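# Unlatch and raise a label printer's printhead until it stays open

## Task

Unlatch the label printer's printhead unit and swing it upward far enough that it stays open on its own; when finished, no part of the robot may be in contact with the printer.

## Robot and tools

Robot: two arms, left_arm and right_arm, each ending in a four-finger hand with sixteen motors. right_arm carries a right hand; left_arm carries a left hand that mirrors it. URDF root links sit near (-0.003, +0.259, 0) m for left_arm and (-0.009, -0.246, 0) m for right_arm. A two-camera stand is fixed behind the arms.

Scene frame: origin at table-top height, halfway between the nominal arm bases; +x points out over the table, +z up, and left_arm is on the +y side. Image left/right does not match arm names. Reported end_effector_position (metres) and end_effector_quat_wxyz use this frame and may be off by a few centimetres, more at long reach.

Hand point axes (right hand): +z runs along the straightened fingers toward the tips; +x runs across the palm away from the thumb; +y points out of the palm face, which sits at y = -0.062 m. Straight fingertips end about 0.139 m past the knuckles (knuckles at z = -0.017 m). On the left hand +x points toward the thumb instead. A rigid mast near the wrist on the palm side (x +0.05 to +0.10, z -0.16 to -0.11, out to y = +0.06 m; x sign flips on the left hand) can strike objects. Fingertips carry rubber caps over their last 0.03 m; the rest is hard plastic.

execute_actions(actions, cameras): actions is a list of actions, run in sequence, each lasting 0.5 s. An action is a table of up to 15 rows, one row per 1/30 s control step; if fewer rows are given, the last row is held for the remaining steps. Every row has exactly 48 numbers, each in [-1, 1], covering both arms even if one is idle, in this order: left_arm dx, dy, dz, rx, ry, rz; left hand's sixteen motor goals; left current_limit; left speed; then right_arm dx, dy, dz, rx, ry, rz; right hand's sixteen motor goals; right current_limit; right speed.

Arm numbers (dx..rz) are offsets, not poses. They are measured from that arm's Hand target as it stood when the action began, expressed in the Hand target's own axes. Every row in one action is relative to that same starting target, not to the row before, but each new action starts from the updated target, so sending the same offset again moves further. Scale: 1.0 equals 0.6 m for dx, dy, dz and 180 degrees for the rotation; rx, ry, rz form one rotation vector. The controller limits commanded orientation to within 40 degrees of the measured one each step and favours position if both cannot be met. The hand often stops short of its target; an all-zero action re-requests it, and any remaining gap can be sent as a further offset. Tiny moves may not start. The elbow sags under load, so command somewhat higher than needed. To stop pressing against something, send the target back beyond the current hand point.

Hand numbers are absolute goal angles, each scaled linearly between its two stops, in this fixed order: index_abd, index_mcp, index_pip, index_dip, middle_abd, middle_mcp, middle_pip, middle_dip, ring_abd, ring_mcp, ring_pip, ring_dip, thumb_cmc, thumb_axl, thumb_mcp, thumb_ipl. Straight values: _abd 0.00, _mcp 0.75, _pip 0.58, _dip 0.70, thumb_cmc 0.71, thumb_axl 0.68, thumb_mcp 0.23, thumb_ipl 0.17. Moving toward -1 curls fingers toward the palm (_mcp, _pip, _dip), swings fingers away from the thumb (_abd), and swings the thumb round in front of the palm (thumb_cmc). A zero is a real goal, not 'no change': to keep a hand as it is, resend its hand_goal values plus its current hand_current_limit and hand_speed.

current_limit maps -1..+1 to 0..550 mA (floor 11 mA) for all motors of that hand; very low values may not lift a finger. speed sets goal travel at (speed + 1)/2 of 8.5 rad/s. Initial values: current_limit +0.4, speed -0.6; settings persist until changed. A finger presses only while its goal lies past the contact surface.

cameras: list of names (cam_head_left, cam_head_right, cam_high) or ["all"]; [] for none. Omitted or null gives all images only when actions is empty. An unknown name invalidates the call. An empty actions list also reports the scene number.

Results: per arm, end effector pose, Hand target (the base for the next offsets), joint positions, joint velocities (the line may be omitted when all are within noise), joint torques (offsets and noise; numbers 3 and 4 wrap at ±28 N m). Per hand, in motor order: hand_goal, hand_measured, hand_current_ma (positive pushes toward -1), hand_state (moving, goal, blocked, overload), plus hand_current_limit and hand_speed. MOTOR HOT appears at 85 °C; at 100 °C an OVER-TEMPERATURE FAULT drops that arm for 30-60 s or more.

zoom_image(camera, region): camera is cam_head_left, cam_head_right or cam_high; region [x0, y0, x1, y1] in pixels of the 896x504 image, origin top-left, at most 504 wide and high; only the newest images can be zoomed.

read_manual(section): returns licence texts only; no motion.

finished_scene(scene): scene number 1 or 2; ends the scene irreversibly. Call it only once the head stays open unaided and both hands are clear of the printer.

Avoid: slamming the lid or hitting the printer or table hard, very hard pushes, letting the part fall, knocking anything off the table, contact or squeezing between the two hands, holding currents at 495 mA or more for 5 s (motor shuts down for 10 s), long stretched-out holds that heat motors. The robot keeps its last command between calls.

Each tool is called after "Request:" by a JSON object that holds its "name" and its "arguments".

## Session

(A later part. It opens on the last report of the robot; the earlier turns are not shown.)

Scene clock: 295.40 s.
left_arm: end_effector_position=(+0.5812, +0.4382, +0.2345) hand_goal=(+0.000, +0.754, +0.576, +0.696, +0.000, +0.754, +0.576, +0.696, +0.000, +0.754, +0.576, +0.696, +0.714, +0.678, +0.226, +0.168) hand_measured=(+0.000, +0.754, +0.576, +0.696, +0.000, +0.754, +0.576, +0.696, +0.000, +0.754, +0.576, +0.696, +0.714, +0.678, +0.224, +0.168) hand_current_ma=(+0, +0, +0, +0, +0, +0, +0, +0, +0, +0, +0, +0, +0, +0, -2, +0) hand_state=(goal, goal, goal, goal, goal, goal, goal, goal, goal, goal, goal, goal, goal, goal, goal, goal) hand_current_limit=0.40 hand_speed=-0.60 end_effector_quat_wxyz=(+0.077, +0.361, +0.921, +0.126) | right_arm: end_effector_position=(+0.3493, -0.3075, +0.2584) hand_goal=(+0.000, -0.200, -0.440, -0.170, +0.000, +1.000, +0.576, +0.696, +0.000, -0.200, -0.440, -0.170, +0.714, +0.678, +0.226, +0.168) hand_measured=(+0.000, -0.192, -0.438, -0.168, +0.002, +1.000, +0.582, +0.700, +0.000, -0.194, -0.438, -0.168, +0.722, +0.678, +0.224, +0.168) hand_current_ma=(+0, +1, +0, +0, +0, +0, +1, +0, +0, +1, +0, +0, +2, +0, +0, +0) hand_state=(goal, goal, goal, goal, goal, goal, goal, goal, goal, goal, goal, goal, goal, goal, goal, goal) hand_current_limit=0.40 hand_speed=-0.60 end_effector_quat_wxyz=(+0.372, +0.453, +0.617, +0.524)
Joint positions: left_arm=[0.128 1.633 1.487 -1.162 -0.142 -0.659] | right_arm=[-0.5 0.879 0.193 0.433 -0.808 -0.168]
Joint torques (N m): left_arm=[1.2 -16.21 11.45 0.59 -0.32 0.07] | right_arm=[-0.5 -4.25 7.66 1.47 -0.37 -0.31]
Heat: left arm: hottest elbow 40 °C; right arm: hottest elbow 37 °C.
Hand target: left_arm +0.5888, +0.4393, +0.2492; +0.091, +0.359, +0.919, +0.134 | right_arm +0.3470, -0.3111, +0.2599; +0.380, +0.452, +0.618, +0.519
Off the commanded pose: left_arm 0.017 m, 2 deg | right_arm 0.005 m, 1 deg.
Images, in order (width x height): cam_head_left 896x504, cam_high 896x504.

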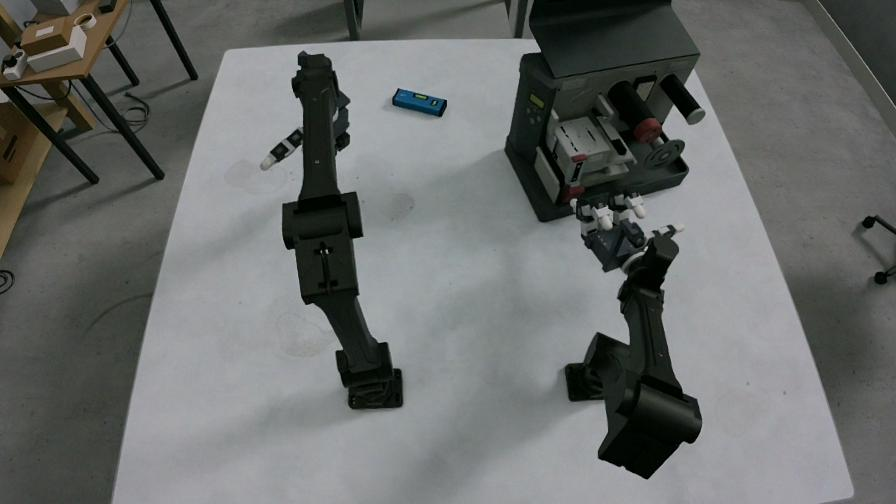

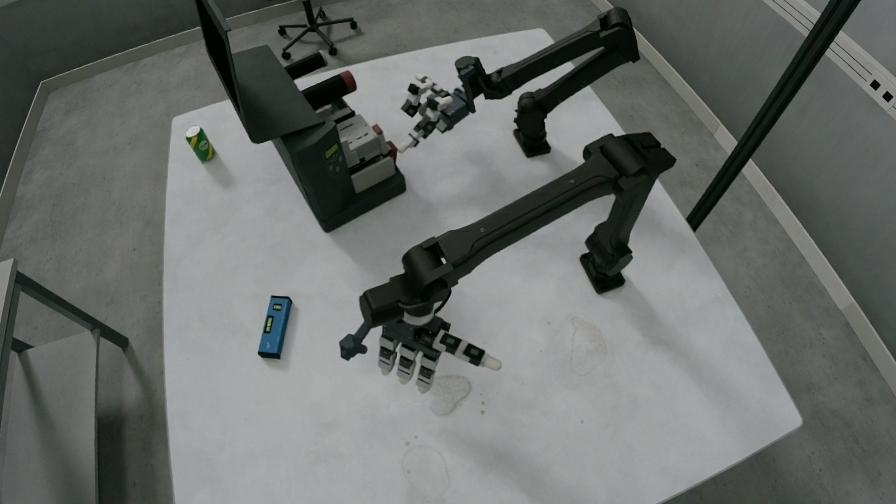

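Request:
{"name": "execute_actions", "arguments": {"actions": [[[0,0,0,0,0,0,0,0.754,0.576,0.696,0,0.754,0.576,0.696,0,0.754,0.576,0.696,0.714,0.678,0.226,0.168,0.4,-0.6,-0.08,0.002,-0.035,-0.055,0,0,0,-0.2,-0.44,-0.17,0,1.0,0.576,0.696,0,-0.2,-0.44,-0.17,0.714,0.678,0.226,0.168,0.4,-0.6]],[[0,0,0,0,0,0,0,0.754,0.576,0.696,0,0.754,0.576,0.696,0,0.754,0.576,0.696,0.714,0.678,0.226,0.168,0.4,-0.6,-0.009,-0.045,0.031,-0.056,0,0,0,-0.2,-0.44,-0.17,0,1.0,0.576,0.696,0,-0.2,-0.44,-0.17,0.714,0.678,0.226,0.168,0.4,-0.6]]], "cameras": ["cam_head_left","cam_high"]}}

Request:
{"name": "zoom_image", "arguments": {"camera": "cam_head_left", "region": [560, 140, 640, 210]}}

Request:
{"name": "zoom_image", "arguments": {"camera": "cam_high", "region": [350, 90, 450, 180]}}

Scene clock: 393.17 s.
left_arm: end_effector_position=(+0.5812, +0.4382, +0.2345) hand_goal=(+0.000, +0.754, +0.576, +0.696, +0.000, +0.754, +0.576, +0.696, +0.000, +0.754, +0.576, +0.696, +0.714, +0.678, +0.226, +0.168) hand_measured=(+0.000, +0.754, +0.576, +0.696, +0.000, +0.754, +0.576, +0.696, +0.000, +0.754, +0.576, +0.696, +0.714, +0.678, +0.224, +0.168) hand_current_ma=(+0, +0, +0, +0, +0, +0, +0, +0, +0, +0, +0, +0, +0, +0, -2, +0) hand_state=(goal, goal, goal, goal, goal, goal, goal, goal, goal, goal, goal, goal, goal, goal, goal, goal) hand_current_limit=0.40 hand_speed=-0.60 end_effector_quat_wxyz=(+0.077, +0.361, +0.921, +0.126) | right_arm: end_effector_position=(+0.3535, -0.3630, +0.2336) hand_goal=(+0.000, -0.200, -0.440, -0.170, +0.000, +1.000, +0.576, +0.696, +0.000, -0.200, -0.440, -0.170, +0.714, +0.678, +0.226, +0.168) hand_measured=(+0.000, -0.194, -0.440, -0.168, +0.002, +1.000, +0.582, +0.700, +0.000, -0.194, -0.438, -0.168, +0.722, +0.678, +0.224, +0.168) hand_current_ma=(+0, +1, +0, +0, +0, +0, +1, +0, +0, +1, +0, +0, +2, +0, +0, +0) hand_state=(goal, goal, goal, goal, goal, goal, goal, goal, goal, goal, goal, goal, goal, goal, goal, goal) hand_current_limit=0.40 hand_speed=-0.60 end_effector_quat_wxyz=(+0.437, +0.403, +0.544, +0.592)
Joint positions: left_arm=[0.128 1.633 1.487 -1.162 -0.142 -0.659] | right_arm=[-0.622 1.648 0.213 1.572 -0.918 0.112]
Joint torques (N m): left_arm=[1.2 -16.26 11.45 0.59 -0.32 0.07] | right_arm=[2.43 -7.71 4.12 2.33 0.19 0.01]
Heat: left arm: hottest elbow 41 °C; right arm: hottest elbow 36 °C.
Hand target: left_arm +0.5888, +0.4393, +0.2492; +0.091, +0.359, +0.919, +0.134 | right_arm +0.3613, -0.3627, +0.2375; +0.452, +0.380, +0.519, +0.618
Off the commanded pose: left_arm 0.017 m, 2 deg | right_arm 0.009 m, 5 deg.
joint sent to its limit (right arm) — joint 4 (wrist pitch), upper limit. The joint targets are off in orientation, not in position.
Images, in order (width x height): cam_head_left 896x504, cam_high 896x504.

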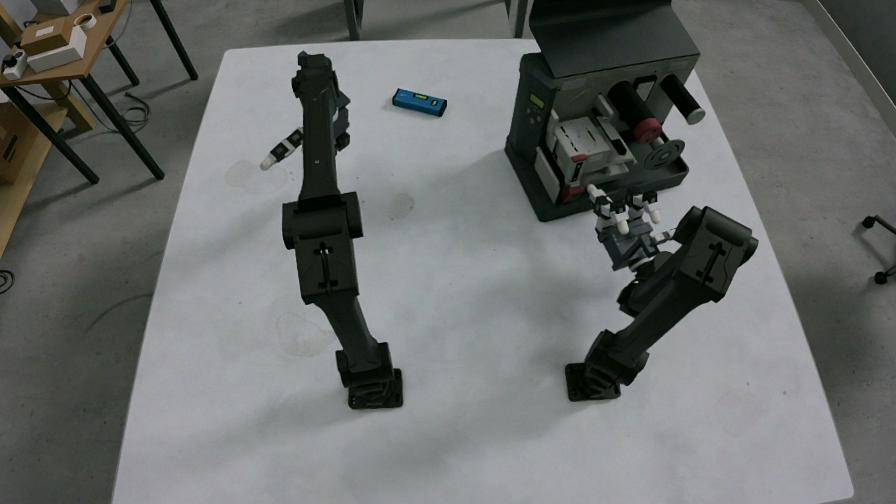

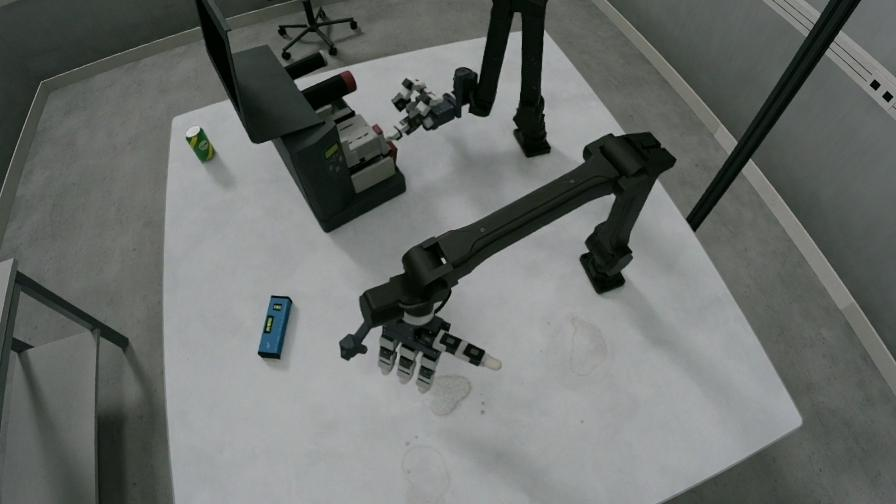

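Scaled by 6.300 from the camera's 896x504 image, which has a finer 1280x720 frame.

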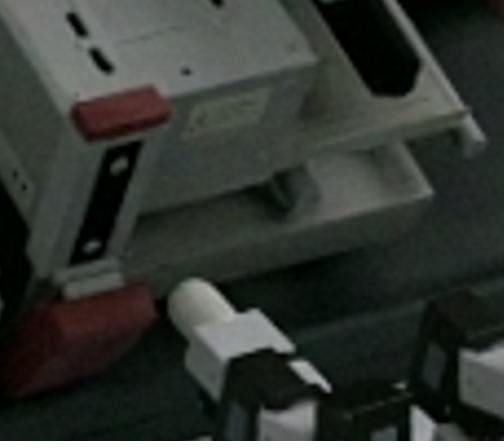

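Scaled by 5.040 from the camera's 896x504 image, which has a finer 1280x720 frame.

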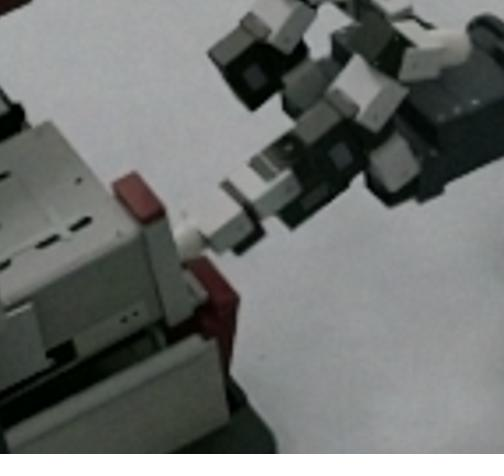

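Request:
{"name": "execute_actions", "arguments": {"actions": [[[0,0,0,0,0,0,0,0.754,0.576,0.696,0,0.754,0.576,0.696,0,0.754,0.576,0.696,0.714,0.678,0.226,0.168,0.4,-0.6,0,0.008,0.043,0,0,0,0,-0.2,-0.44,-0.17,0,1.0,0.576,0.696,0,-0.2,-0.44,-0.17,0.714,0.678,0.226,0.168,0.4,-0.6]]], "cameras": ["cam_head_left","cam_high"]}}

Request:
{"name": "zoom_image", "arguments": {"camera": "cam_head_left", "region": [560, 140, 640, 210]}}

Request:
{"name": "zoom_image", "arguments": {"camera": "cam_high", "region": [350, 90, 450, 180]}}

Scene clock: 422.27 s.
left_arm: end_effector_position=(+0.5812, +0.4382, +0.2345) hand_goal=(+0.000, +0.754, +0.576, +0.696, +0.000, +0.754, +0.576, +0.696, +0.000, +0.754, +0.576, +0.696, +0.714, +0.678, +0.226, +0.168) hand_measured=(+0.000, +0.754, +0.576, +0.696, +0.000, +0.754, +0.576, +0.696, +0.000, +0.754, +0.576, +0.696, +0.714, +0.678, +0.224, +0.168) hand_current_ma=(+0, +0, +0, +0, +0, +0, +0, +0, +0, +0, +0, +0, +0, +0, -2, +0) hand_state=(goal, goal, goal, goal, goal, goal, goal, goal, goal, goal, goal, goal, goal, goal, goal, goal) hand_current_limit=0.40 hand_speed=-0.60 end_effector_quat_wxyz=(+0.077, +0.361, +0.921, +0.126) | right_arm: end_effector_position=(+0.3776, -0.3561, +0.2432) hand_goal=(+0.000, -0.200, -0.440, -0.170, +0.000, +1.000, +0.576, +0.696, +0.000, -0.200, -0.440, -0.170, +0.714, +0.678, +0.226, +0.168) hand_measured=(+0.000, -0.196, -0.440, -0.168, +0.002, +1.000, +0.582, +0.700, +0.000, -0.196, -0.440, -0.168, +0.722, +0.678, +0.224, +0.168) hand_current_ma=(+0, +0, +0, +0, +0, +0, +1, +0, +0, +0, +0, +0, +2, +0, +0, +0) hand_state=(goal, goal, goal, goal, goal, goal, goal, goal, goal, goal, goal, goal, goal, goal, goal, goal) hand_current_limit=0.40 hand_speed=-0.60 end_effector_quat_wxyz=(+0.446, +0.397, +0.532, +0.601)
Joint positions: left_arm=[0.128 1.633 1.487 -1.162 -0.142 -0.659] | right_arm=[-0.533 1.659 0.262 1.572 -0.82 0.132]
Joint torques (N m): left_arm=[1.2 -16.21 11.44 0.59 -0.32 0.07] | right_arm=[2.32 -8.29 4.72 2.39 0.21 0.08]
Heat: left arm: hottest elbow 41 °C; right arm: hottest elbow 35 °C.
Hand target: left_arm +0.5888, +0.4393, +0.2492; +0.091, +0.359, +0.919, +0.134 | right_arm +0.3847, -0.3552, +0.2468; +0.452, +0.380, +0.519, +0.618
Off the commanded pose: left_arm 0.017 m, 2 deg | right_arm 0.008 m, 3 deg.
joint sent to its limit (right arm) — joint 4 (wrist pitch), upper limit. The joint targets still meet the commanded pose.
Images, in order (width x height): cam_head_left 896x504, cam_high 896x504.

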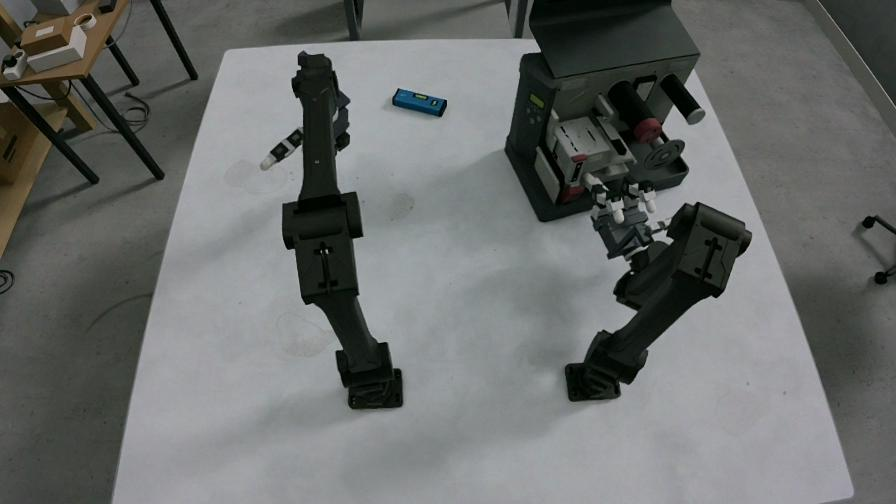

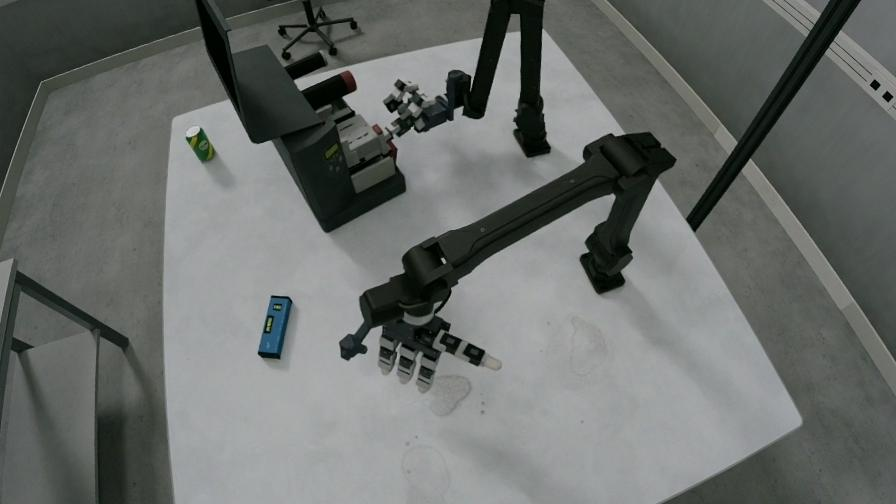

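Scaled by 6.300 from the camera's 896x504 image, which has a finer 1280x720 frame.

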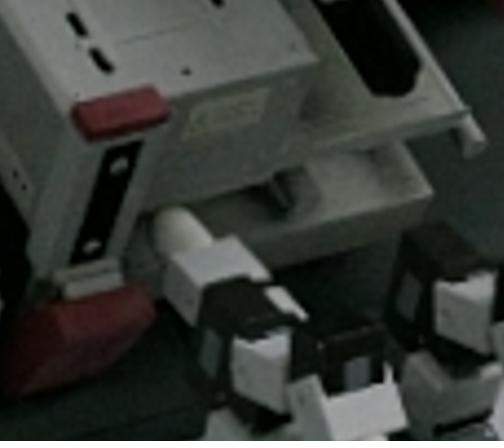

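Scaled by 5.040 from the camera's 896x504 image, which has a finer 1280x720 frame.

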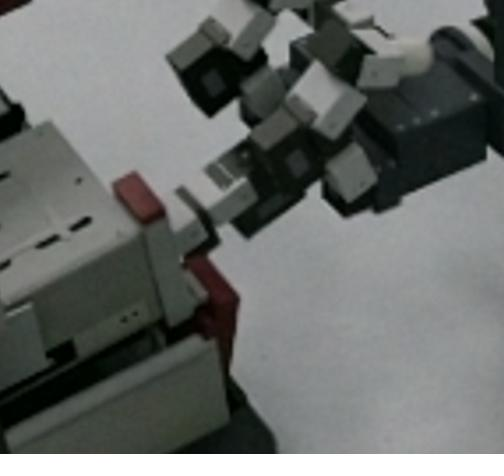

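Request:
{"name": "execute_actions", "arguments": {"actions": [[[0,0,0,0,0,0,0,0.754,0.576,0.696,0,0.754,0.576,0.696,0,0.754,0.576,0.696,0.714,0.678,0.226,0.168,0.4,-0.6,0,-0.022,0.06,0,0,0,0,-0.2,-0.44,-0.17,0,1.0,0.576,0.696,0,-0.2,-0.44,-0.17,0.714,0.678,0.226,0.168,0.4,-0.6]]], "cameras": ["cam_head_left","cam_high"]}}

Request:
{"name": "zoom_image", "arguments": {"camera": "cam_head_left", "region": [560, 140, 640, 210]}}

Request:
{"name": "zoom_image", "arguments": {"camera": "cam_high", "region": [350, 90, 450, 180]}}

Scene clock: 439.67 s.
left_arm: end_effector_position=(+0.5812, +0.4382, +0.2345) hand_goal=(+0.000, +0.754, +0.576, +0.696, +0.000, +0.754, +0.576, +0.696, +0.000, +0.754, +0.576, +0.696, +0.714, +0.678, +0.226, +0.168) hand_measured=(+0.000, +0.754, +0.576, +0.696, +0.000, +0.754, +0.576, +0.696, +0.000, +0.754, +0.576, +0.696, +0.714, +0.678, +0.224, +0.168) hand_current_ma=(+0, +0, +0, +0, +0, +0, +0, +0, +0, +0, +0, +0, +0, +0, -2, +0) hand_state=(goal, goal, goal, goal, goal, goal, goal, goal, goal, goal, goal, goal, goal, goal, goal, goal) hand_current_limit=0.40 hand_speed=-0.60 end_effector_quat_wxyz=(+0.077, +0.361, +0.921, +0.126) | right_arm: end_effector_position=(+0.4094, -0.3472, +0.2366) hand_goal=(+0.000, -0.200, -0.440, -0.170, +0.000, +1.000, +0.576, +0.696, +0.000, -0.200, -0.440, -0.170, +0.714, +0.678, +0.226, +0.168) hand_measured=(+0.000, -0.198, -0.440, -0.168, -0.012, +1.000, +0.584, +0.700, +0.000, -0.198, -0.440, -0.168, +0.722, +0.678, +0.226, +0.168) hand_current_ma=(+0, +0, +0, +0, -2, +0, +1, +0, +0, +0, +0, +0, +2, +0, +0, +0) hand_state=(goal, goal, goal, goal, goal, goal, goal, goal, goal, goal, goal, goal, goal, goal, goal, goal) hand_current_limit=0.40 hand_speed=-0.60 end_effector_quat_wxyz=(+0.446, +0.398, +0.525, +0.606)
Joint positions: left_arm=[0.128 1.633 1.487 -1.162 -0.142 -0.659] | right_arm=[-0.442 1.731 0.327 1.581 -0.726 0.133]
Joint torques (N m): left_arm=[1.2 -16.26 11.44 0.59 -0.32 0.07] | right_arm=[2.78 -9.05 5.57 2.13 0.22 -0.11]
Heat: left arm: hottest elbow 41 °C; right arm: hottest elbow 35 °C.
Hand target: left_arm +0.5888, +0.4393, +0.2492; +0.091, +0.359, +0.919, +0.134 | right_arm +0.4207, -0.3437, +0.2400; +0.452, +0.379, +0.519, +0.618
Off the commanded pose: left_arm 0.017 m, 2 deg | right_arm 0.012 m, 3 deg.
joint sent to its limit (right arm) — joint 4 (wrist pitch), upper limit. The joint targets still meet the commanded pose.
Images, in order (width x height): cam_head_left 896x504, cam_high 896x504.

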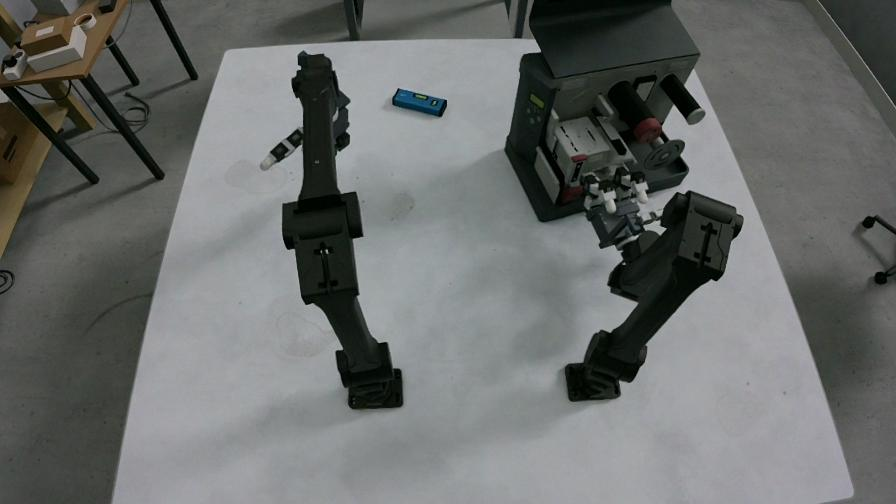

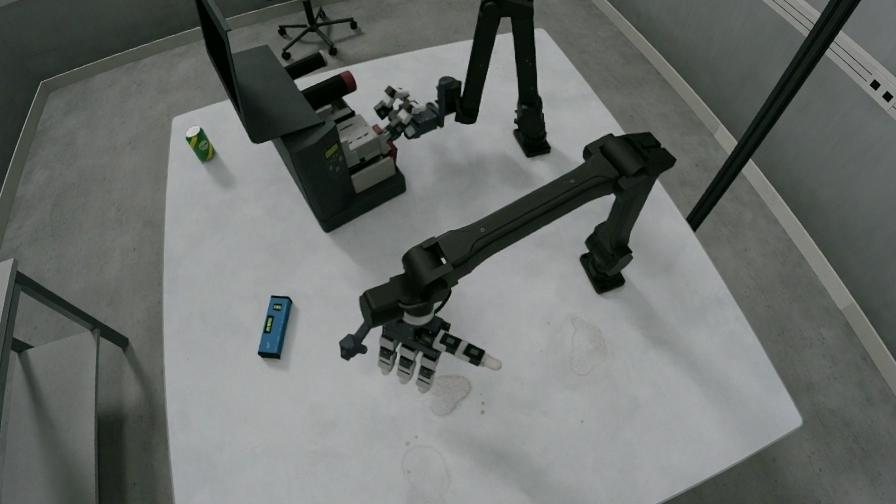

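Scaled by 6.300 from the camera's 896x504 image, which has a finer 1280x720 frame.

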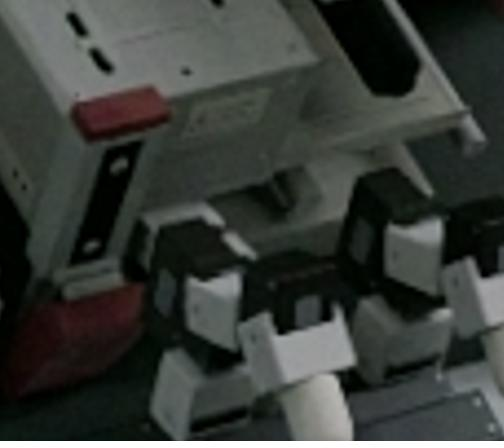

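Scaled by 5.040 from the camera's 896x504 image, which has a finer 1280x720 frame.

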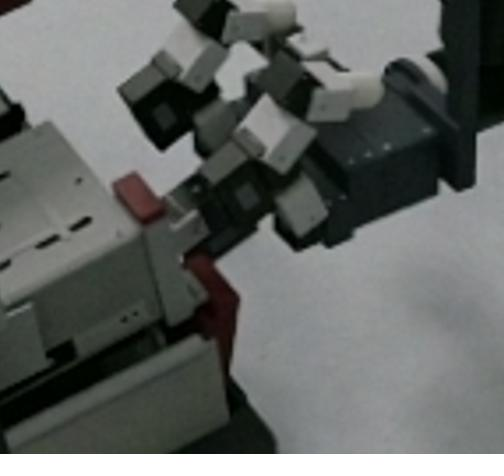

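Request:
{"name": "execute_actions", "arguments": {"actions": [[[0,0,0,0,0,0,0,0.754,0.576,0.696,0,0.754,0.576,0.696,0,0.754,0.576,0.696,0.714,0.678,0.226,0.168,0.4,-0.6,0,0.02,0.018,0,0,0,0,-0.2,-0.44,-0.17,0,1.0,0.4,0.6,0,-0.2,-0.44,-0.17,0.714,0.678,0.226,0.168,0.6,-0.6]],[[0,0,0,0,0,0,0,0.754,0.576,0.696,0,0.754,0.576,0.696,0,0.754,0.576,0.696,0.714,0.678,0.226,0.168,0.4,-0.6,0,0.03,0.01,0,0,0,0,-0.2,-0.44,-0.17,0,1.0,0.2,0.4,0,-0.2,-0.44,-0.17,0.714,0.678,0.226,0.168,0.7,-0.6]],[[0,0,0,0,0,0,0,0.754,0.576,0.696,0,0.754,0.576,0.696,0,0.754,0.576,0.696,0.714,0.678,0.226,0.168,0.4,-0.6,0,0.03,0.01,0,0,0,0,-0.2,-0.44,-0.17,0,1.0,0.1,0.3,0,-0.2,-0.44,-0.17,0.714,0.678,0.226,0.168,0.7,-0.6]]], "cameras": ["cam_head_left","cam_high"]}}

Request:
{"name": "zoom_image", "arguments": {"camera": "cam_head_left", "region": [560, 140, 640, 210]}}

Request:
{"name": "zoom_image", "arguments": {"camera": "cam_high", "region": [350, 90, 450, 180]}}

Scene clock: 459.37 s.
left_arm: end_effector_position=(+0.5812, +0.4382, +0.2345) hand_goal=(+0.000, +0.754, +0.576, +0.696, +0.000, +0.754, +0.576, +0.696, +0.000, +0.754, +0.576, +0.696, +0.714, +0.678, +0.226, +0.168) hand_measured=(+0.000, +0.754, +0.576, +0.696, +0.000, +0.754, +0.576, +0.696, +0.000, +0.754, +0.576, +0.696, +0.714, +0.678, +0.224, +0.168) hand_current_ma=(+0, +0, +0, +0, +0, +0, +0, +0, +0, +0, +0, +0, +0, +0, -2, +0) hand_state=(goal, goal, goal, goal, goal, goal, goal, goal, goal, goal, goal, goal, goal, goal, goal, goal) hand_current_limit=0.40 hand_speed=-0.60 end_effector_quat_wxyz=(+0.077, +0.361, +0.921, +0.126) | right_arm: end_effector_position=(+0.4220, -0.3551, +0.2315) hand_goal=(+0.000, -0.200, -0.440, -0.170, +0.000, +1.000, +0.100, +0.300, +0.000, -0.200, -0.440, -0.170, +0.714, +0.678, +0.226, +0.168) hand_measured=(+0.000, -0.198, -0.440, -0.168, -0.066, +1.002, +0.438, +0.418, +0.000, -0.198, -0.440, -0.168, +0.722, +0.678, +0.226, +0.168) hand_current_ma=(+0, +0, +0, +0, -54, +0, +467, +215, +0, +0, +0, +0, +1, +0, +0, +0) hand_state=(goal, goal, goal, goal, blocked, goal, blocked, blocked, goal, goal, goal, goal, goal, goal, goal, goal) hand_current_limit=0.70 hand_speed=-0.60 end_effector_quat_wxyz=(+0.410, +0.447, +0.529, +0.594)
Joint positions: left_arm=[0.128 1.633 1.487 -1.162 -0.142 -0.659] | right_arm=[-0.44 1.621 0.327 1.348 -0.708 0.134]
Joint torques (N m): left_arm=[1.26 -16.26 11.44 0.58 -0.32 0.07] | right_arm=[5.42 -15.27 8.58 3.78 0.67 0.05]
Heat: left arm: hottest elbow 41 °C; right arm: hottest elbow 35 °C.
Hand target: left_arm +0.5888, +0.4393, +0.2492; +0.091, +0.359, +0.919, +0.134 | right_arm +0.4341, -0.3394, +0.2913; +0.452, +0.380, +0.519, +0.618
Off the commanded pose: left_arm 0.017 m, 2 deg | right_arm 0.063 m, 10 deg.
Images, in order (width x height): cam_head_left 896x504, cam_high 896x504.

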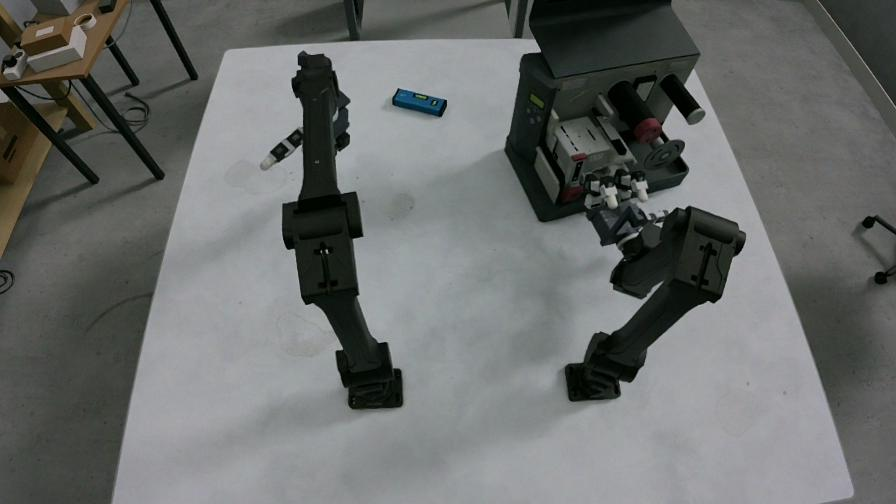

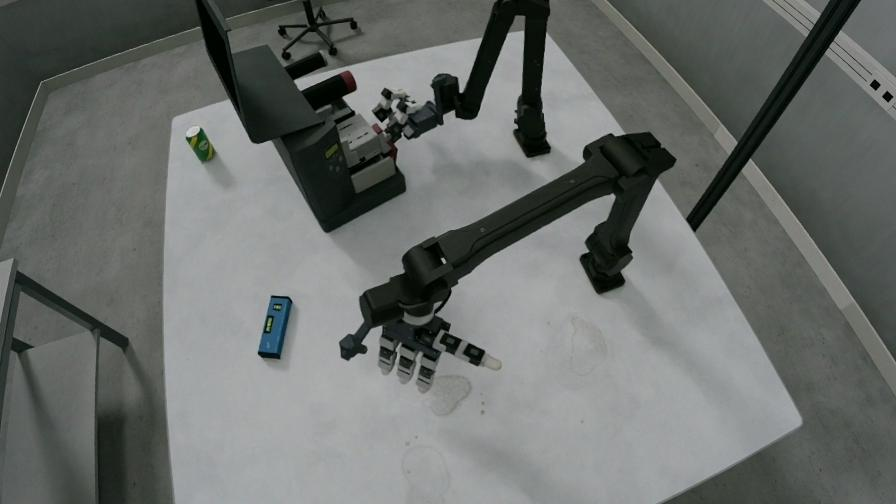

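Scaled by 6.300 from the camera's 896x504 image, which has a finer 1280x720 frame.

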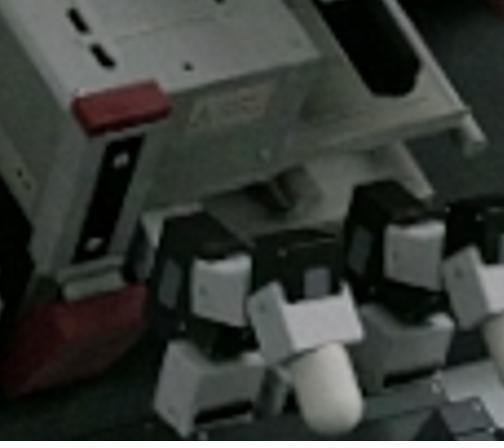

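Scaled by 5.040 from the camera's 896x504 image, which has a finer 1280x720 frame.

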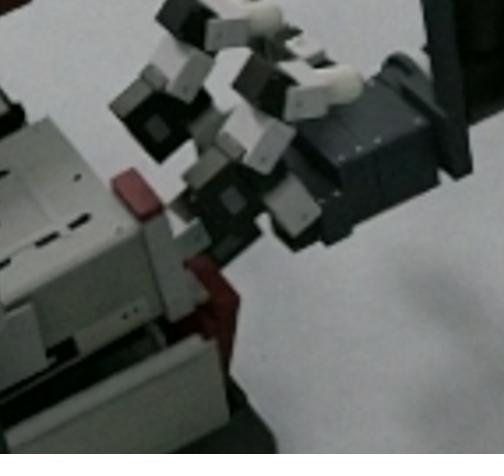

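Request:
{"name": "execute_actions", "arguments": {"actions": [[[0,0,0,0,0,0,0,0.754,0.576,0.696,0,0.754,0.576,0.696,0,0.754,0.576,0.696,0.714,0.678,0.226,0.168,0.4,-0.6,0,0.035,0.01,-0.02,0,0,0,-0.2,-0.44,-0.17,0,1.0,0.1,0.3,0,-0.2,-0.44,-0.17,0.714,0.678,0.226,0.168,0.7,-0.6]],[[0,0,0,0,0,0,0,0.754,0.576,0.696,0,0.754,0.576,0.696,0,0.754,0.576,0.696,0.714,0.678,0.226,0.168,0.4,-0.6,0,0.035,0.01,0,0,0,0,-0.2,-0.44,-0.17,0,1.0,0.1,0.3,0,-0.2,-0.44,-0.17,0.714,0.678,0.226,0.168,0.7,-0.6]]], "cameras": ["cam_head_left","cam_high"]}}

Request:
{"name": "zoom_image", "arguments": {"camera": "cam_head_left", "region": [560, 140, 640, 210]}}

Request:
{"name": "zoom_image", "arguments": {"camera": "cam_high", "region": [350, 90, 450, 180]}}

Scene clock: 488.33 s.
left_arm: end_effector_position=(+0.5812, +0.4382, +0.2345) hand_goal=(+0.000, +0.754, +0.576, +0.696, +0.000, +0.754, +0.576, +0.696, +0.000, +0.754, +0.576, +0.696, +0.714, +0.678, +0.226, +0.168) hand_measured=(+0.000, +0.754, +0.576, +0.696, +0.000, +0.754, +0.576, +0.696, +0.000, +0.754, +0.576, +0.696, +0.714, +0.678, +0.224, +0.168) hand_current_ma=(+0, +0, +0, +0, +0, +0, +0, +0, +0, +0, +0, +0, +0, +0, -2, +0) hand_state=(goal, goal, goal, goal, goal, goal, goal, goal, goal, goal, goal, goal, goal, goal, goal, goal) hand_current_limit=0.40 hand_speed=-0.60 end_effector_quat_wxyz=(+0.077, +0.361, +0.921, +0.126) | right_arm: end_effector_position=(+0.4244, -0.3561, +0.2379) hand_goal=(+0.000, -0.200, -0.440, -0.170, +0.000, +1.000, +0.100, +0.300, +0.000, -0.200, -0.440, -0.170, +0.714, +0.678, +0.226, +0.168) hand_measured=(+0.000, -0.198, -0.440, -0.168, -0.040, +1.004, +0.466, +0.418, +0.000, -0.198, -0.440, -0.168, +0.722, +0.678, +0.226, +0.168) hand_current_ma=(+0, +0, +0, +0, -20, +0, +468, +214, +0, +0, +0, +0, +1, +0, +0, +0) hand_state=(goal, goal, goal, goal, blocked, goal, blocked, blocked, goal, goal, goal, goal, goal, goal, goal, goal) hand_current_limit=0.70 hand_speed=-0.60 end_effector_quat_wxyz=(+0.398, +0.466, +0.519, +0.596)
Joint positions: left_arm=[0.128 1.633 1.487 -1.162 -0.142 -0.659] | right_arm=[-0.426 1.554 0.324 1.263 -0.68 0.164]
Joint torques (N m): left_arm=[1.2 -16.26 11.45 0.59 -0.32 0.07] | right_arm=[5.71 -17.32 11.17 5.33 0.56 0.23]
Heat: left arm: hottest elbow 41 °C; right arm: hottest elbow 36 °C.
Hand target: left_arm +0.5888, +0.4393, +0.2492; +0.091, +0.359, +0.919, +0.134 | right_arm +0.4371, -0.3384, +0.3348; +0.464, +0.365, +0.499, +0.634
Off the commanded pose: left_arm 0.017 m, 2 deg | right_arm 0.099 m, 15 deg.
Images, in order (width x height): cam_head_left 896x504, cam_high 896x504.

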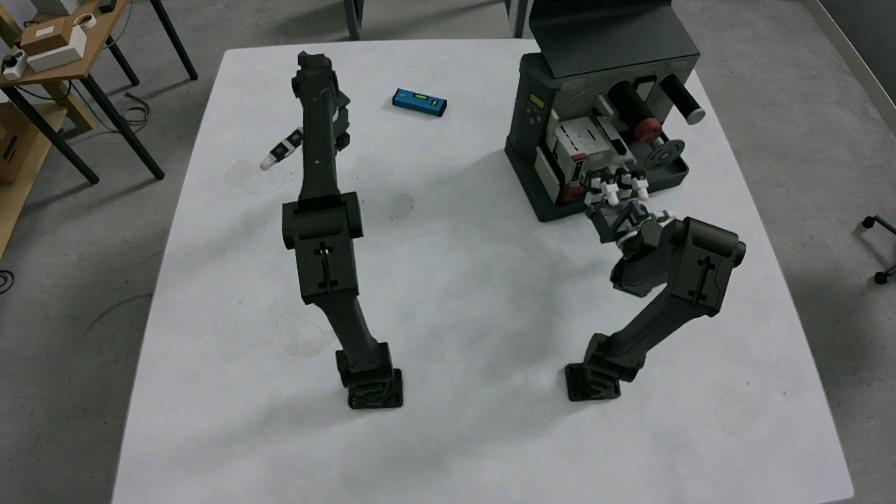

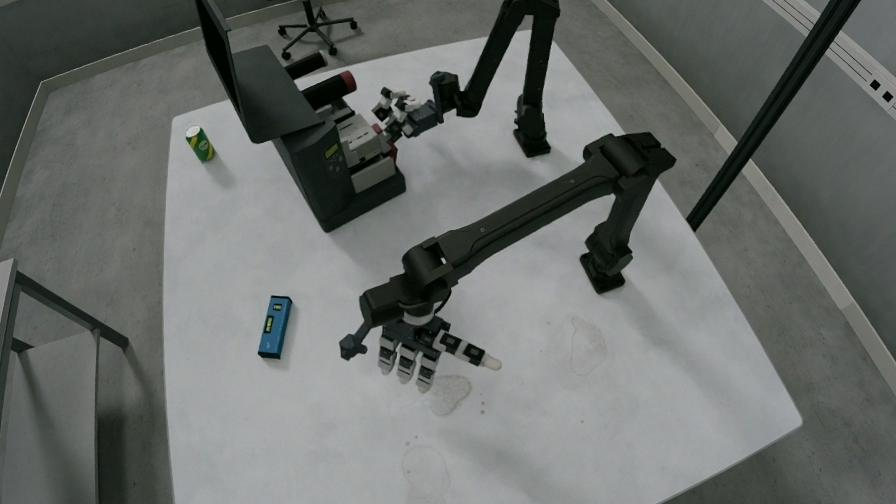

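Scaled by 6.300 from the camera's 896x504 image, which has a finer 1280x720 frame.

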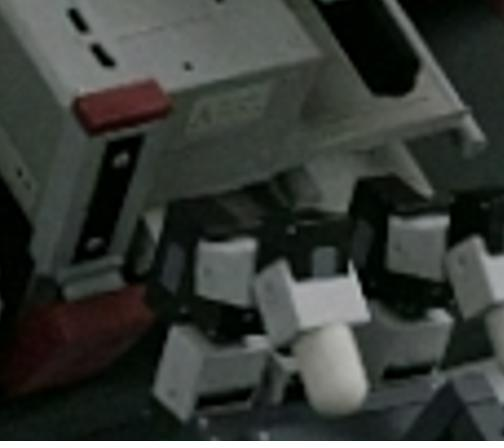

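Scaled by 5.040 from the camera's 896x504 image, which has a finer 1280x720 frame.

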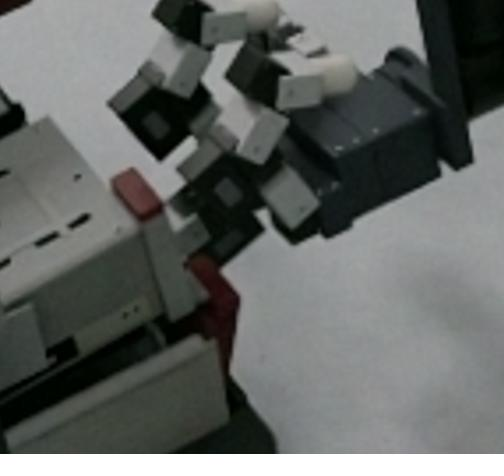

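Request:
{"name": "execute_actions", "arguments": {"actions": [[[0,0,0,0,0,0,0,0.754,0.576,0.696,0,0.754,0.576,0.696,0,0.754,0.576,0.696,0.714,0.678,0.226,0.168,0.4,-0.6,0,-0.06,0,0.02,0,0,0,-0.2,-0.44,-0.17,0,1.0,0.5,0.6,0,-0.2,-0.44,-0.17,0.714,0.678,0.226,0.168,0.5,-0.6]],[[0,0,0,0,0,0,0,0.754,0.576,0.696,0,0.754,0.576,0.696,0,0.754,0.576,0.696,0.714,0.678,0.226,0.168,0.4,-0.6,0,-0.08,-0.01,0,0,0,0,-0.2,-0.44,-0.17,0,1.0,0.576,0.696,0,-0.2,-0.44,-0.17,0.714,0.678,0.226,0.168,0.4,-0.6]],[[0,0,0,0,0,0,0,0.754,0.576,0.696,0,0.754,0.576,0.696,0,0.754,0.576,0.696,0.714,0.678,0.226,0.168,0.4,-0.6,-0.01,-0.01,-0.1,0.028,0,0,0,-0.2,-0.44,-0.17,0,1.0,0.576,0.696,0,-0.2,-0.44,-0.17,0.714,0.678,0.226,0.168,0.4,-0.6]]], "cameras": ["cam_head_left","cam_high"]}}

Request:
{"name": "zoom_image", "arguments": {"camera": "cam_head_left", "region": [560, 140, 640, 210]}}

Request:
{"name": "zoom_image", "arguments": {"camera": "cam_high", "region": [350, 90, 450, 180]}}

Scene clock: 542.50 s.
left_arm: end_effector_position=(+0.5812, +0.4382, +0.2345) hand_goal=(+0.000, +0.754, +0.576, +0.696, +0.000, +0.754, +0.576, +0.696, +0.000, +0.754, +0.576, +0.696, +0.714, +0.678, +0.226, +0.168) hand_measured=(+0.000, +0.754, +0.576, +0.696, +0.000, +0.754, +0.576, +0.696, +0.000, +0.754, +0.576, +0.696, +0.714, +0.678, +0.224, +0.168) hand_current_ma=(+0, +0, +0, +0, +0, +0, +0, +0, +0, +0, +0, +0, +0, +0, -2, +0) hand_state=(goal, goal, goal, goal, goal, goal, goal, goal, goal, goal, goal, goal, goal, goal, goal, goal) hand_current_limit=0.40 hand_speed=-0.60 end_effector_quat_wxyz=(+0.077, +0.361, +0.921, +0.126) | right_arm: end_effector_position=(+0.3990, -0.3550, +0.2349) hand_goal=(+0.000, -0.200, -0.440, -0.170, +0.000, +1.000, +0.576, +0.696, +0.000, -0.200, -0.440, -0.170, +0.714, +0.678, +0.226, +0.168) hand_measured=(+0.000, -0.198, -0.440, -0.168, +0.002, +1.000, +0.582, +0.700, +0.000, -0.198, -0.440, -0.168, +0.724, +0.678, +0.226, +0.168) hand_current_ma=(+0, +0, +0, +0, +0, +0, +1, +0, +0, +0, +0, +0, +2, +0, +0, +0) hand_state=(goal, goal, goal, goal, goal, goal, goal, goal, goal, goal, goal, goal, goal, goal, goal, goal) hand_current_limit=0.40 hand_speed=-0.60 end_effector_quat_wxyz=(+0.429, +0.397, +0.544, +0.602)
Joint positions: left_arm=[0.128 1.633 1.487 -1.162 -0.142 -0.659] | right_arm=[-0.51 1.684 0.311 1.509 -0.83 0.113]
Joint torques (N m): left_arm=[1.2 -16.26 11.45 0.59 -0.32 0.07] | right_arm=[-0.62 -10.99 2.21 1.55 -0.11 -0.3]
Heat: left arm: hottest elbow 42 °C; right arm: hottest elbow 38 °C.
Hand target: left_arm +0.5888, +0.4393, +0.2492; +0.091, +0.359, +0.919, +0.134 | right_arm +0.3940, -0.3585, +0.2353; +0.435, +0.399, +0.545, +0.595
Off the commanded pose: left_arm 0.017 m, 2 deg | right_arm 0.006 m, 1 deg.
Images, in order (width x height): cam_head_left 896x504, cam_high 896x504.

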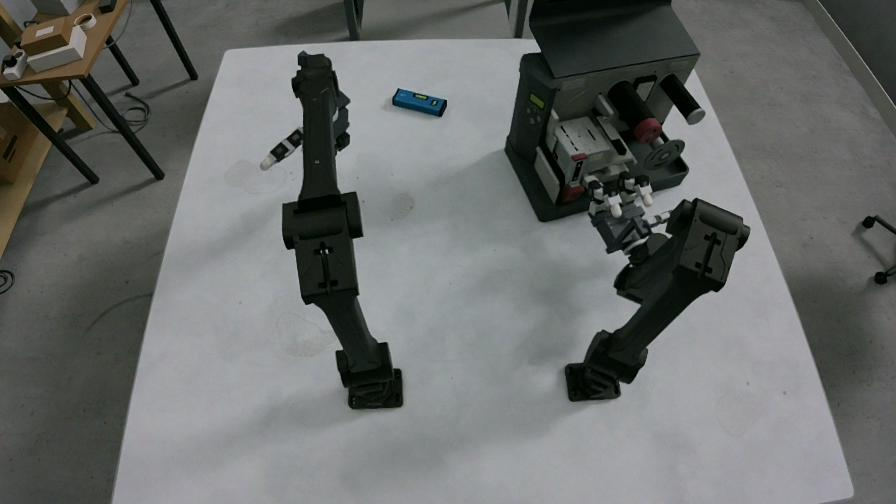

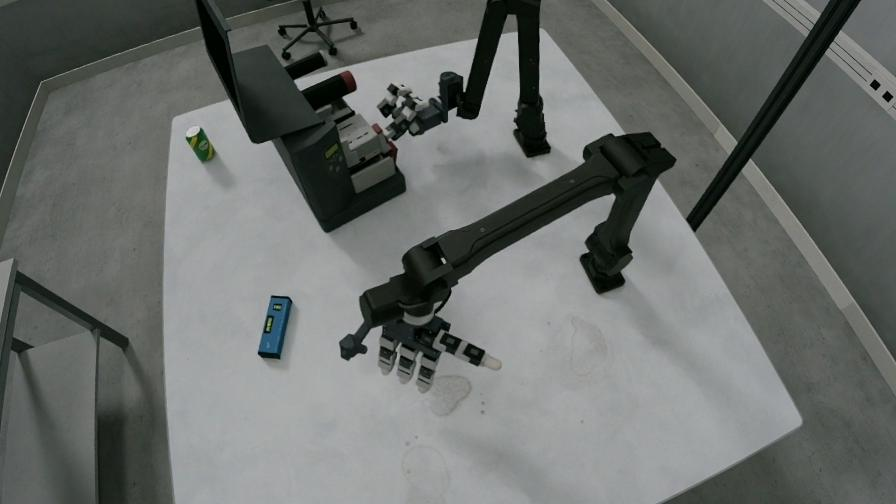

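Scaled by 6.300 from the camera's 896x504 image, which has a finer 1280x720 frame.

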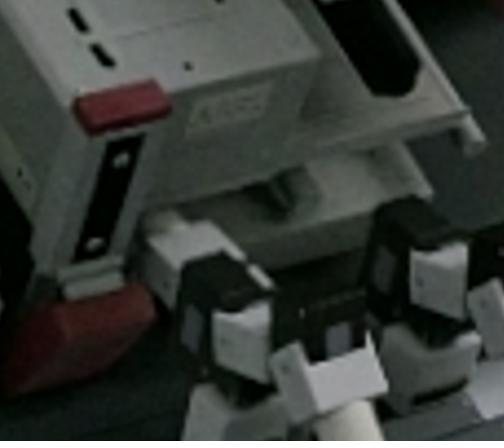

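Scaled by 5.040 from the camera's 896x504 image, which has a finer 1280x720 frame.

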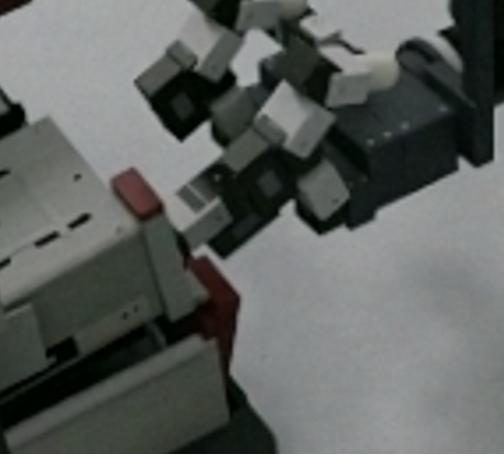

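Request:
{"name": "execute_actions", "arguments": {"actions": [[[0,0,0,0,0,0,0,0.754,0.576,0.696,0,0.754,0.576,0.696,0,0.754,0.576,0.696,0.714,0.678,0.226,0.168,0.4,-0.6,0,0.005,-0.07,0,0,0,-0.05,-0.2,-0.44,-0.17,0,1.0,0.576,0.696,0,-0.45,-0.44,-0.17,0.714,0.678,0.226,0.168,0.4,-0.6]],[[0,0,0,0,0,0,0,0.754,0.576,0.696,0,0.754,0.576,0.696,0,0.754,0.576,0.696,0.714,0.678,0.226,0.168,0.4,-0.6,0,0,0,0,0,0,-0.05,1.0,0.576,0.696,0,1.0,0.576,0.696,0,-0.45,-0.44,-0.17,0.714,0.678,0.226,0.168,0.4,-0.3]],[[0,0,0,0,0,0,0,0.754,0.576,0.696,0,0.754,0.576,0.696,0,0.754,0.576,0.696,0.714,0.678,0.226,0.168,0.4,-0.6,0,0,0,0,0,0,-0.05,1.0,0.576,0.696,0,1.0,0.576,0.696,0,-0.45,-0.44,-0.17,0.714,0.678,0.226,0.168,0.4,-0.3]]], "cameras": ["cam_head_left"]}}

Request:
{"name": "zoom_image", "arguments": {"camera": "cam_head_left", "region": [560, 140, 640, 210]}}

Scene clock: 584.93 s.
left_arm: end_effector_position=(+0.5812, +0.4382, +0.2345) hand_goal=(+0.000, +0.754, +0.576, +0.696, +0.000, +0.754, +0.576, +0.696, +0.000, +0.754, +0.576, +0.696, +0.714, +0.678, +0.226, +0.168) hand_measured=(+0.000, +0.754, +0.576, +0.696, +0.000, +0.754, +0.576, +0.696, +0.000, +0.754, +0.576, +0.696, +0.714, +0.678, +0.224, +0.168) hand_current_ma=(+0, +0, +0, +0, +0, +0, +0, +0, +0, +0, +0, +0, +0, +0, -2, +0) hand_state=(goal, goal, goal, goal, goal, goal, goal, goal, goal, goal, goal, goal, goal, goal, goal, goal) hand_current_limit=0.40 hand_speed=-0.60 end_effector_quat_wxyz=(+0.077, +0.361, +0.921, +0.126) | right_arm: end_effector_position=(+0.3600, -0.3680, +0.2317) hand_goal=(-0.050, +1.000, +0.576, +0.696, +0.000, +1.000, +0.576, +0.696, +0.000, -0.450, -0.440, -0.170, +0.714, +0.678, +0.226, +0.168) hand_measured=(-0.048, +1.000, +0.576, +0.694, +0.004, +1.000, +0.576, +0.696, +0.000, -0.450, -0.440, -0.168, +0.724, +0.678, +0.226, +0.168) hand_current_ma=(+0, +0, +0, +0, +0, +0, +0, +0, +0, +0, +0, +0, +2, +0, +0, +0) hand_state=(goal, goal, goal, goal, goal, goal, goal, goal, goal, goal, goal, goal, goal, goal, goal, goal) hand_current_limit=0.40 hand_speed=-0.30 end_effector_quat_wxyz=(+0.430, +0.398, +0.550, +0.595)
Joint positions: left_arm=[0.128 1.633 1.487 -1.162 -0.142 -0.659] | right_arm=[-0.636 1.665 0.242 1.56 -0.954 0.113]
Joint torques (N m): left_arm=[1.2 -16.21 11.44 0.58 -0.32 0.07] | right_arm=[-0.5 -9.82 1.76 2.3 -0.08 0]
Heat: left arm: hottest elbow 42 °C; right arm: hottest elbow 35 °C.
Hand target: left_arm +0.5888, +0.4393, +0.2492; +0.091, +0.359, +0.919, +0.134 | right_arm +0.3539, -0.3713, +0.2345; +0.435, +0.399, +0.545, +0.595
Off the commanded pose: left_arm 0.017 m, 2 deg | right_arm 0.007 m, 1 deg.
Images, in order (width x height): cam_head_left 896x504.

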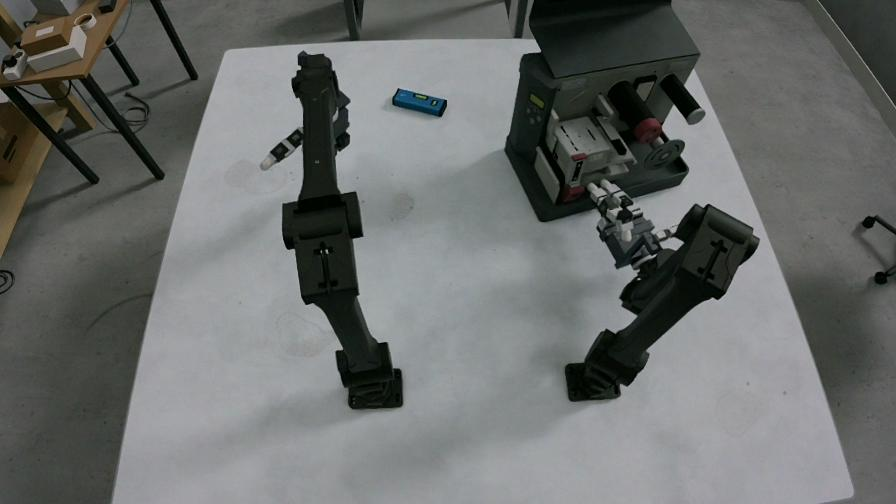

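Scaled by 6.300 from the camera's 896x504 image, which has a finer 1280x720 frame.

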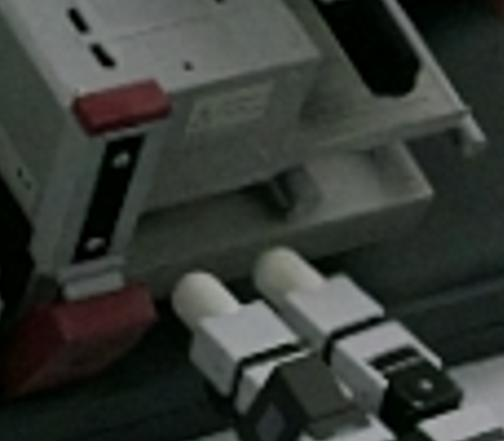

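Request:
{"name": "execute_actions", "arguments": {"actions": [[[0,0,0,0,0,0,0,0.754,0.576,0.696,0,0.754,0.576,0.696,0,0.754,0.576,0.696,0.714,0.678,0.226,0.168,0.4,-0.6,0.006,0.002,0.06,-0.014,0,0,-0.05,1.0,0.576,0.696,0,1.0,0.576,0.696,0,-0.45,-0.44,-0.17,0.714,0.678,0.226,0.168,0.4,-0.6]]], "cameras": ["cam_head_left"]}}

Request:
{"name": "zoom_image", "arguments": {"camera": "cam_head_left", "region": [560, 140, 640, 210]}}

Scene clock: 604.37 s.
left_arm: end_effector_position=(+0.5812, +0.4382, +0.2345) hand_goal=(+0.000, +0.754, +0.576, +0.696, +0.000, +0.754, +0.576, +0.696, +0.000, +0.754, +0.576, +0.696, +0.714, +0.678, +0.226, +0.168) hand_measured=(+0.000, +0.754, +0.576, +0.696, +0.000, +0.754, +0.576, +0.696, +0.000, +0.754, +0.576, +0.696, +0.714, +0.678, +0.224, +0.168) hand_current_ma=(+0, +0, +0, +0, +0, +0, +0, +0, +0, +0, +0, +0, +0, +0, -2, +0) hand_state=(goal, goal, goal, goal, goal, goal, goal, goal, goal, goal, goal, goal, goal, goal, goal, goal) hand_current_limit=0.40 hand_speed=-0.60 end_effector_quat_wxyz=(+0.077, +0.361, +0.921, +0.126) | right_arm: end_effector_position=(+0.3800, -0.3576, +0.2352) hand_goal=(-0.050, +1.000, +0.576, +0.696, +0.000, +1.000, +0.576, +0.696, +0.000, -0.450, -0.440, -0.170, +0.714, +0.678, +0.226, +0.168) hand_measured=(-0.048, +1.000, +0.576, +0.694, +0.002, +1.000, +0.576, +0.696, +0.000, -0.450, -0.440, -0.168, +0.724, +0.678, +0.226, +0.168) hand_current_ma=(+0, +0, +0, +0, +0, +0, +0, +0, +0, +0, +0, +0, +2, +0, +0, +0) hand_state=(goal, goal, goal, goal, goal, goal, goal, goal, goal, goal, goal, goal, goal, goal, goal, goal) hand_current_limit=0.40 hand_speed=-0.60 end_effector_quat_wxyz=(+0.441, +0.400, +0.537, +0.597)
Joint positions: left_arm=[0.128 1.633 1.487 -1.162 -0.142 -0.659] | right_arm=[-0.54 1.685 0.268 1.571 -0.832 0.118]
Joint torques (N m): left_arm=[1.2 -16.21 11.45 0.59 -0.32 0.07] | right_arm=[2.2 -8.47 4.51 2.43 0.2 0.06]
Heat: left arm: hottest elbow 42 °C; right arm: hottest elbow 34 °C.
Hand target: left_arm +0.5888, +0.4393, +0.2492; +0.091, +0.359, +0.919, +0.134 | right_arm +0.3869, -0.3571, +0.2388; +0.444, +0.390, +0.532, +0.607
Off the commanded pose: left_arm 0.017 m, 2 deg | right_arm 0.008 m, 2 deg.
joint sent to its limit (right arm) — joint 4 (wrist pitch), upper limit. The joint targets still meet the commanded pose.
Images, in order (width x height): cam_head_left 896x504.

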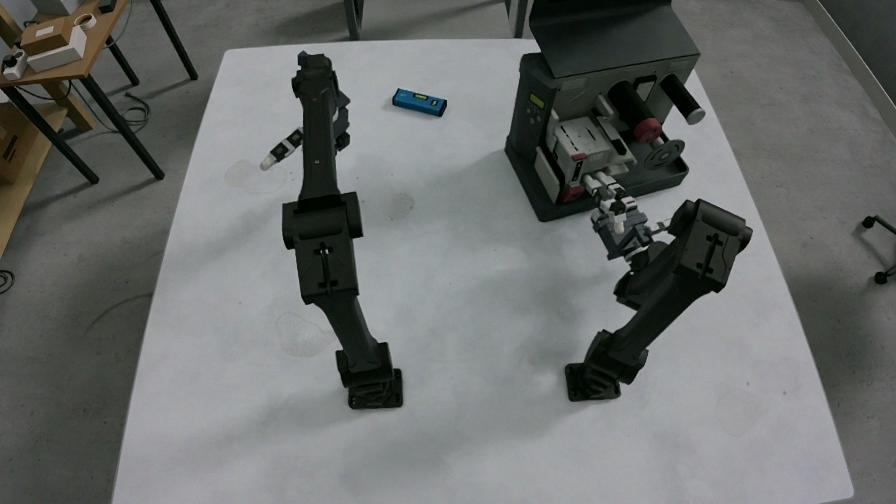

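Scaled by 6.300 from the camera's 896x504 image, which has a finer 1280x720 frame.

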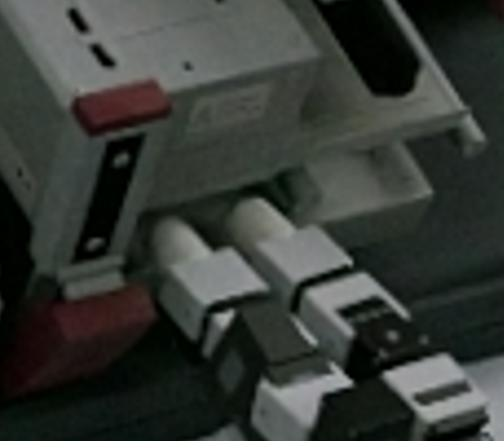

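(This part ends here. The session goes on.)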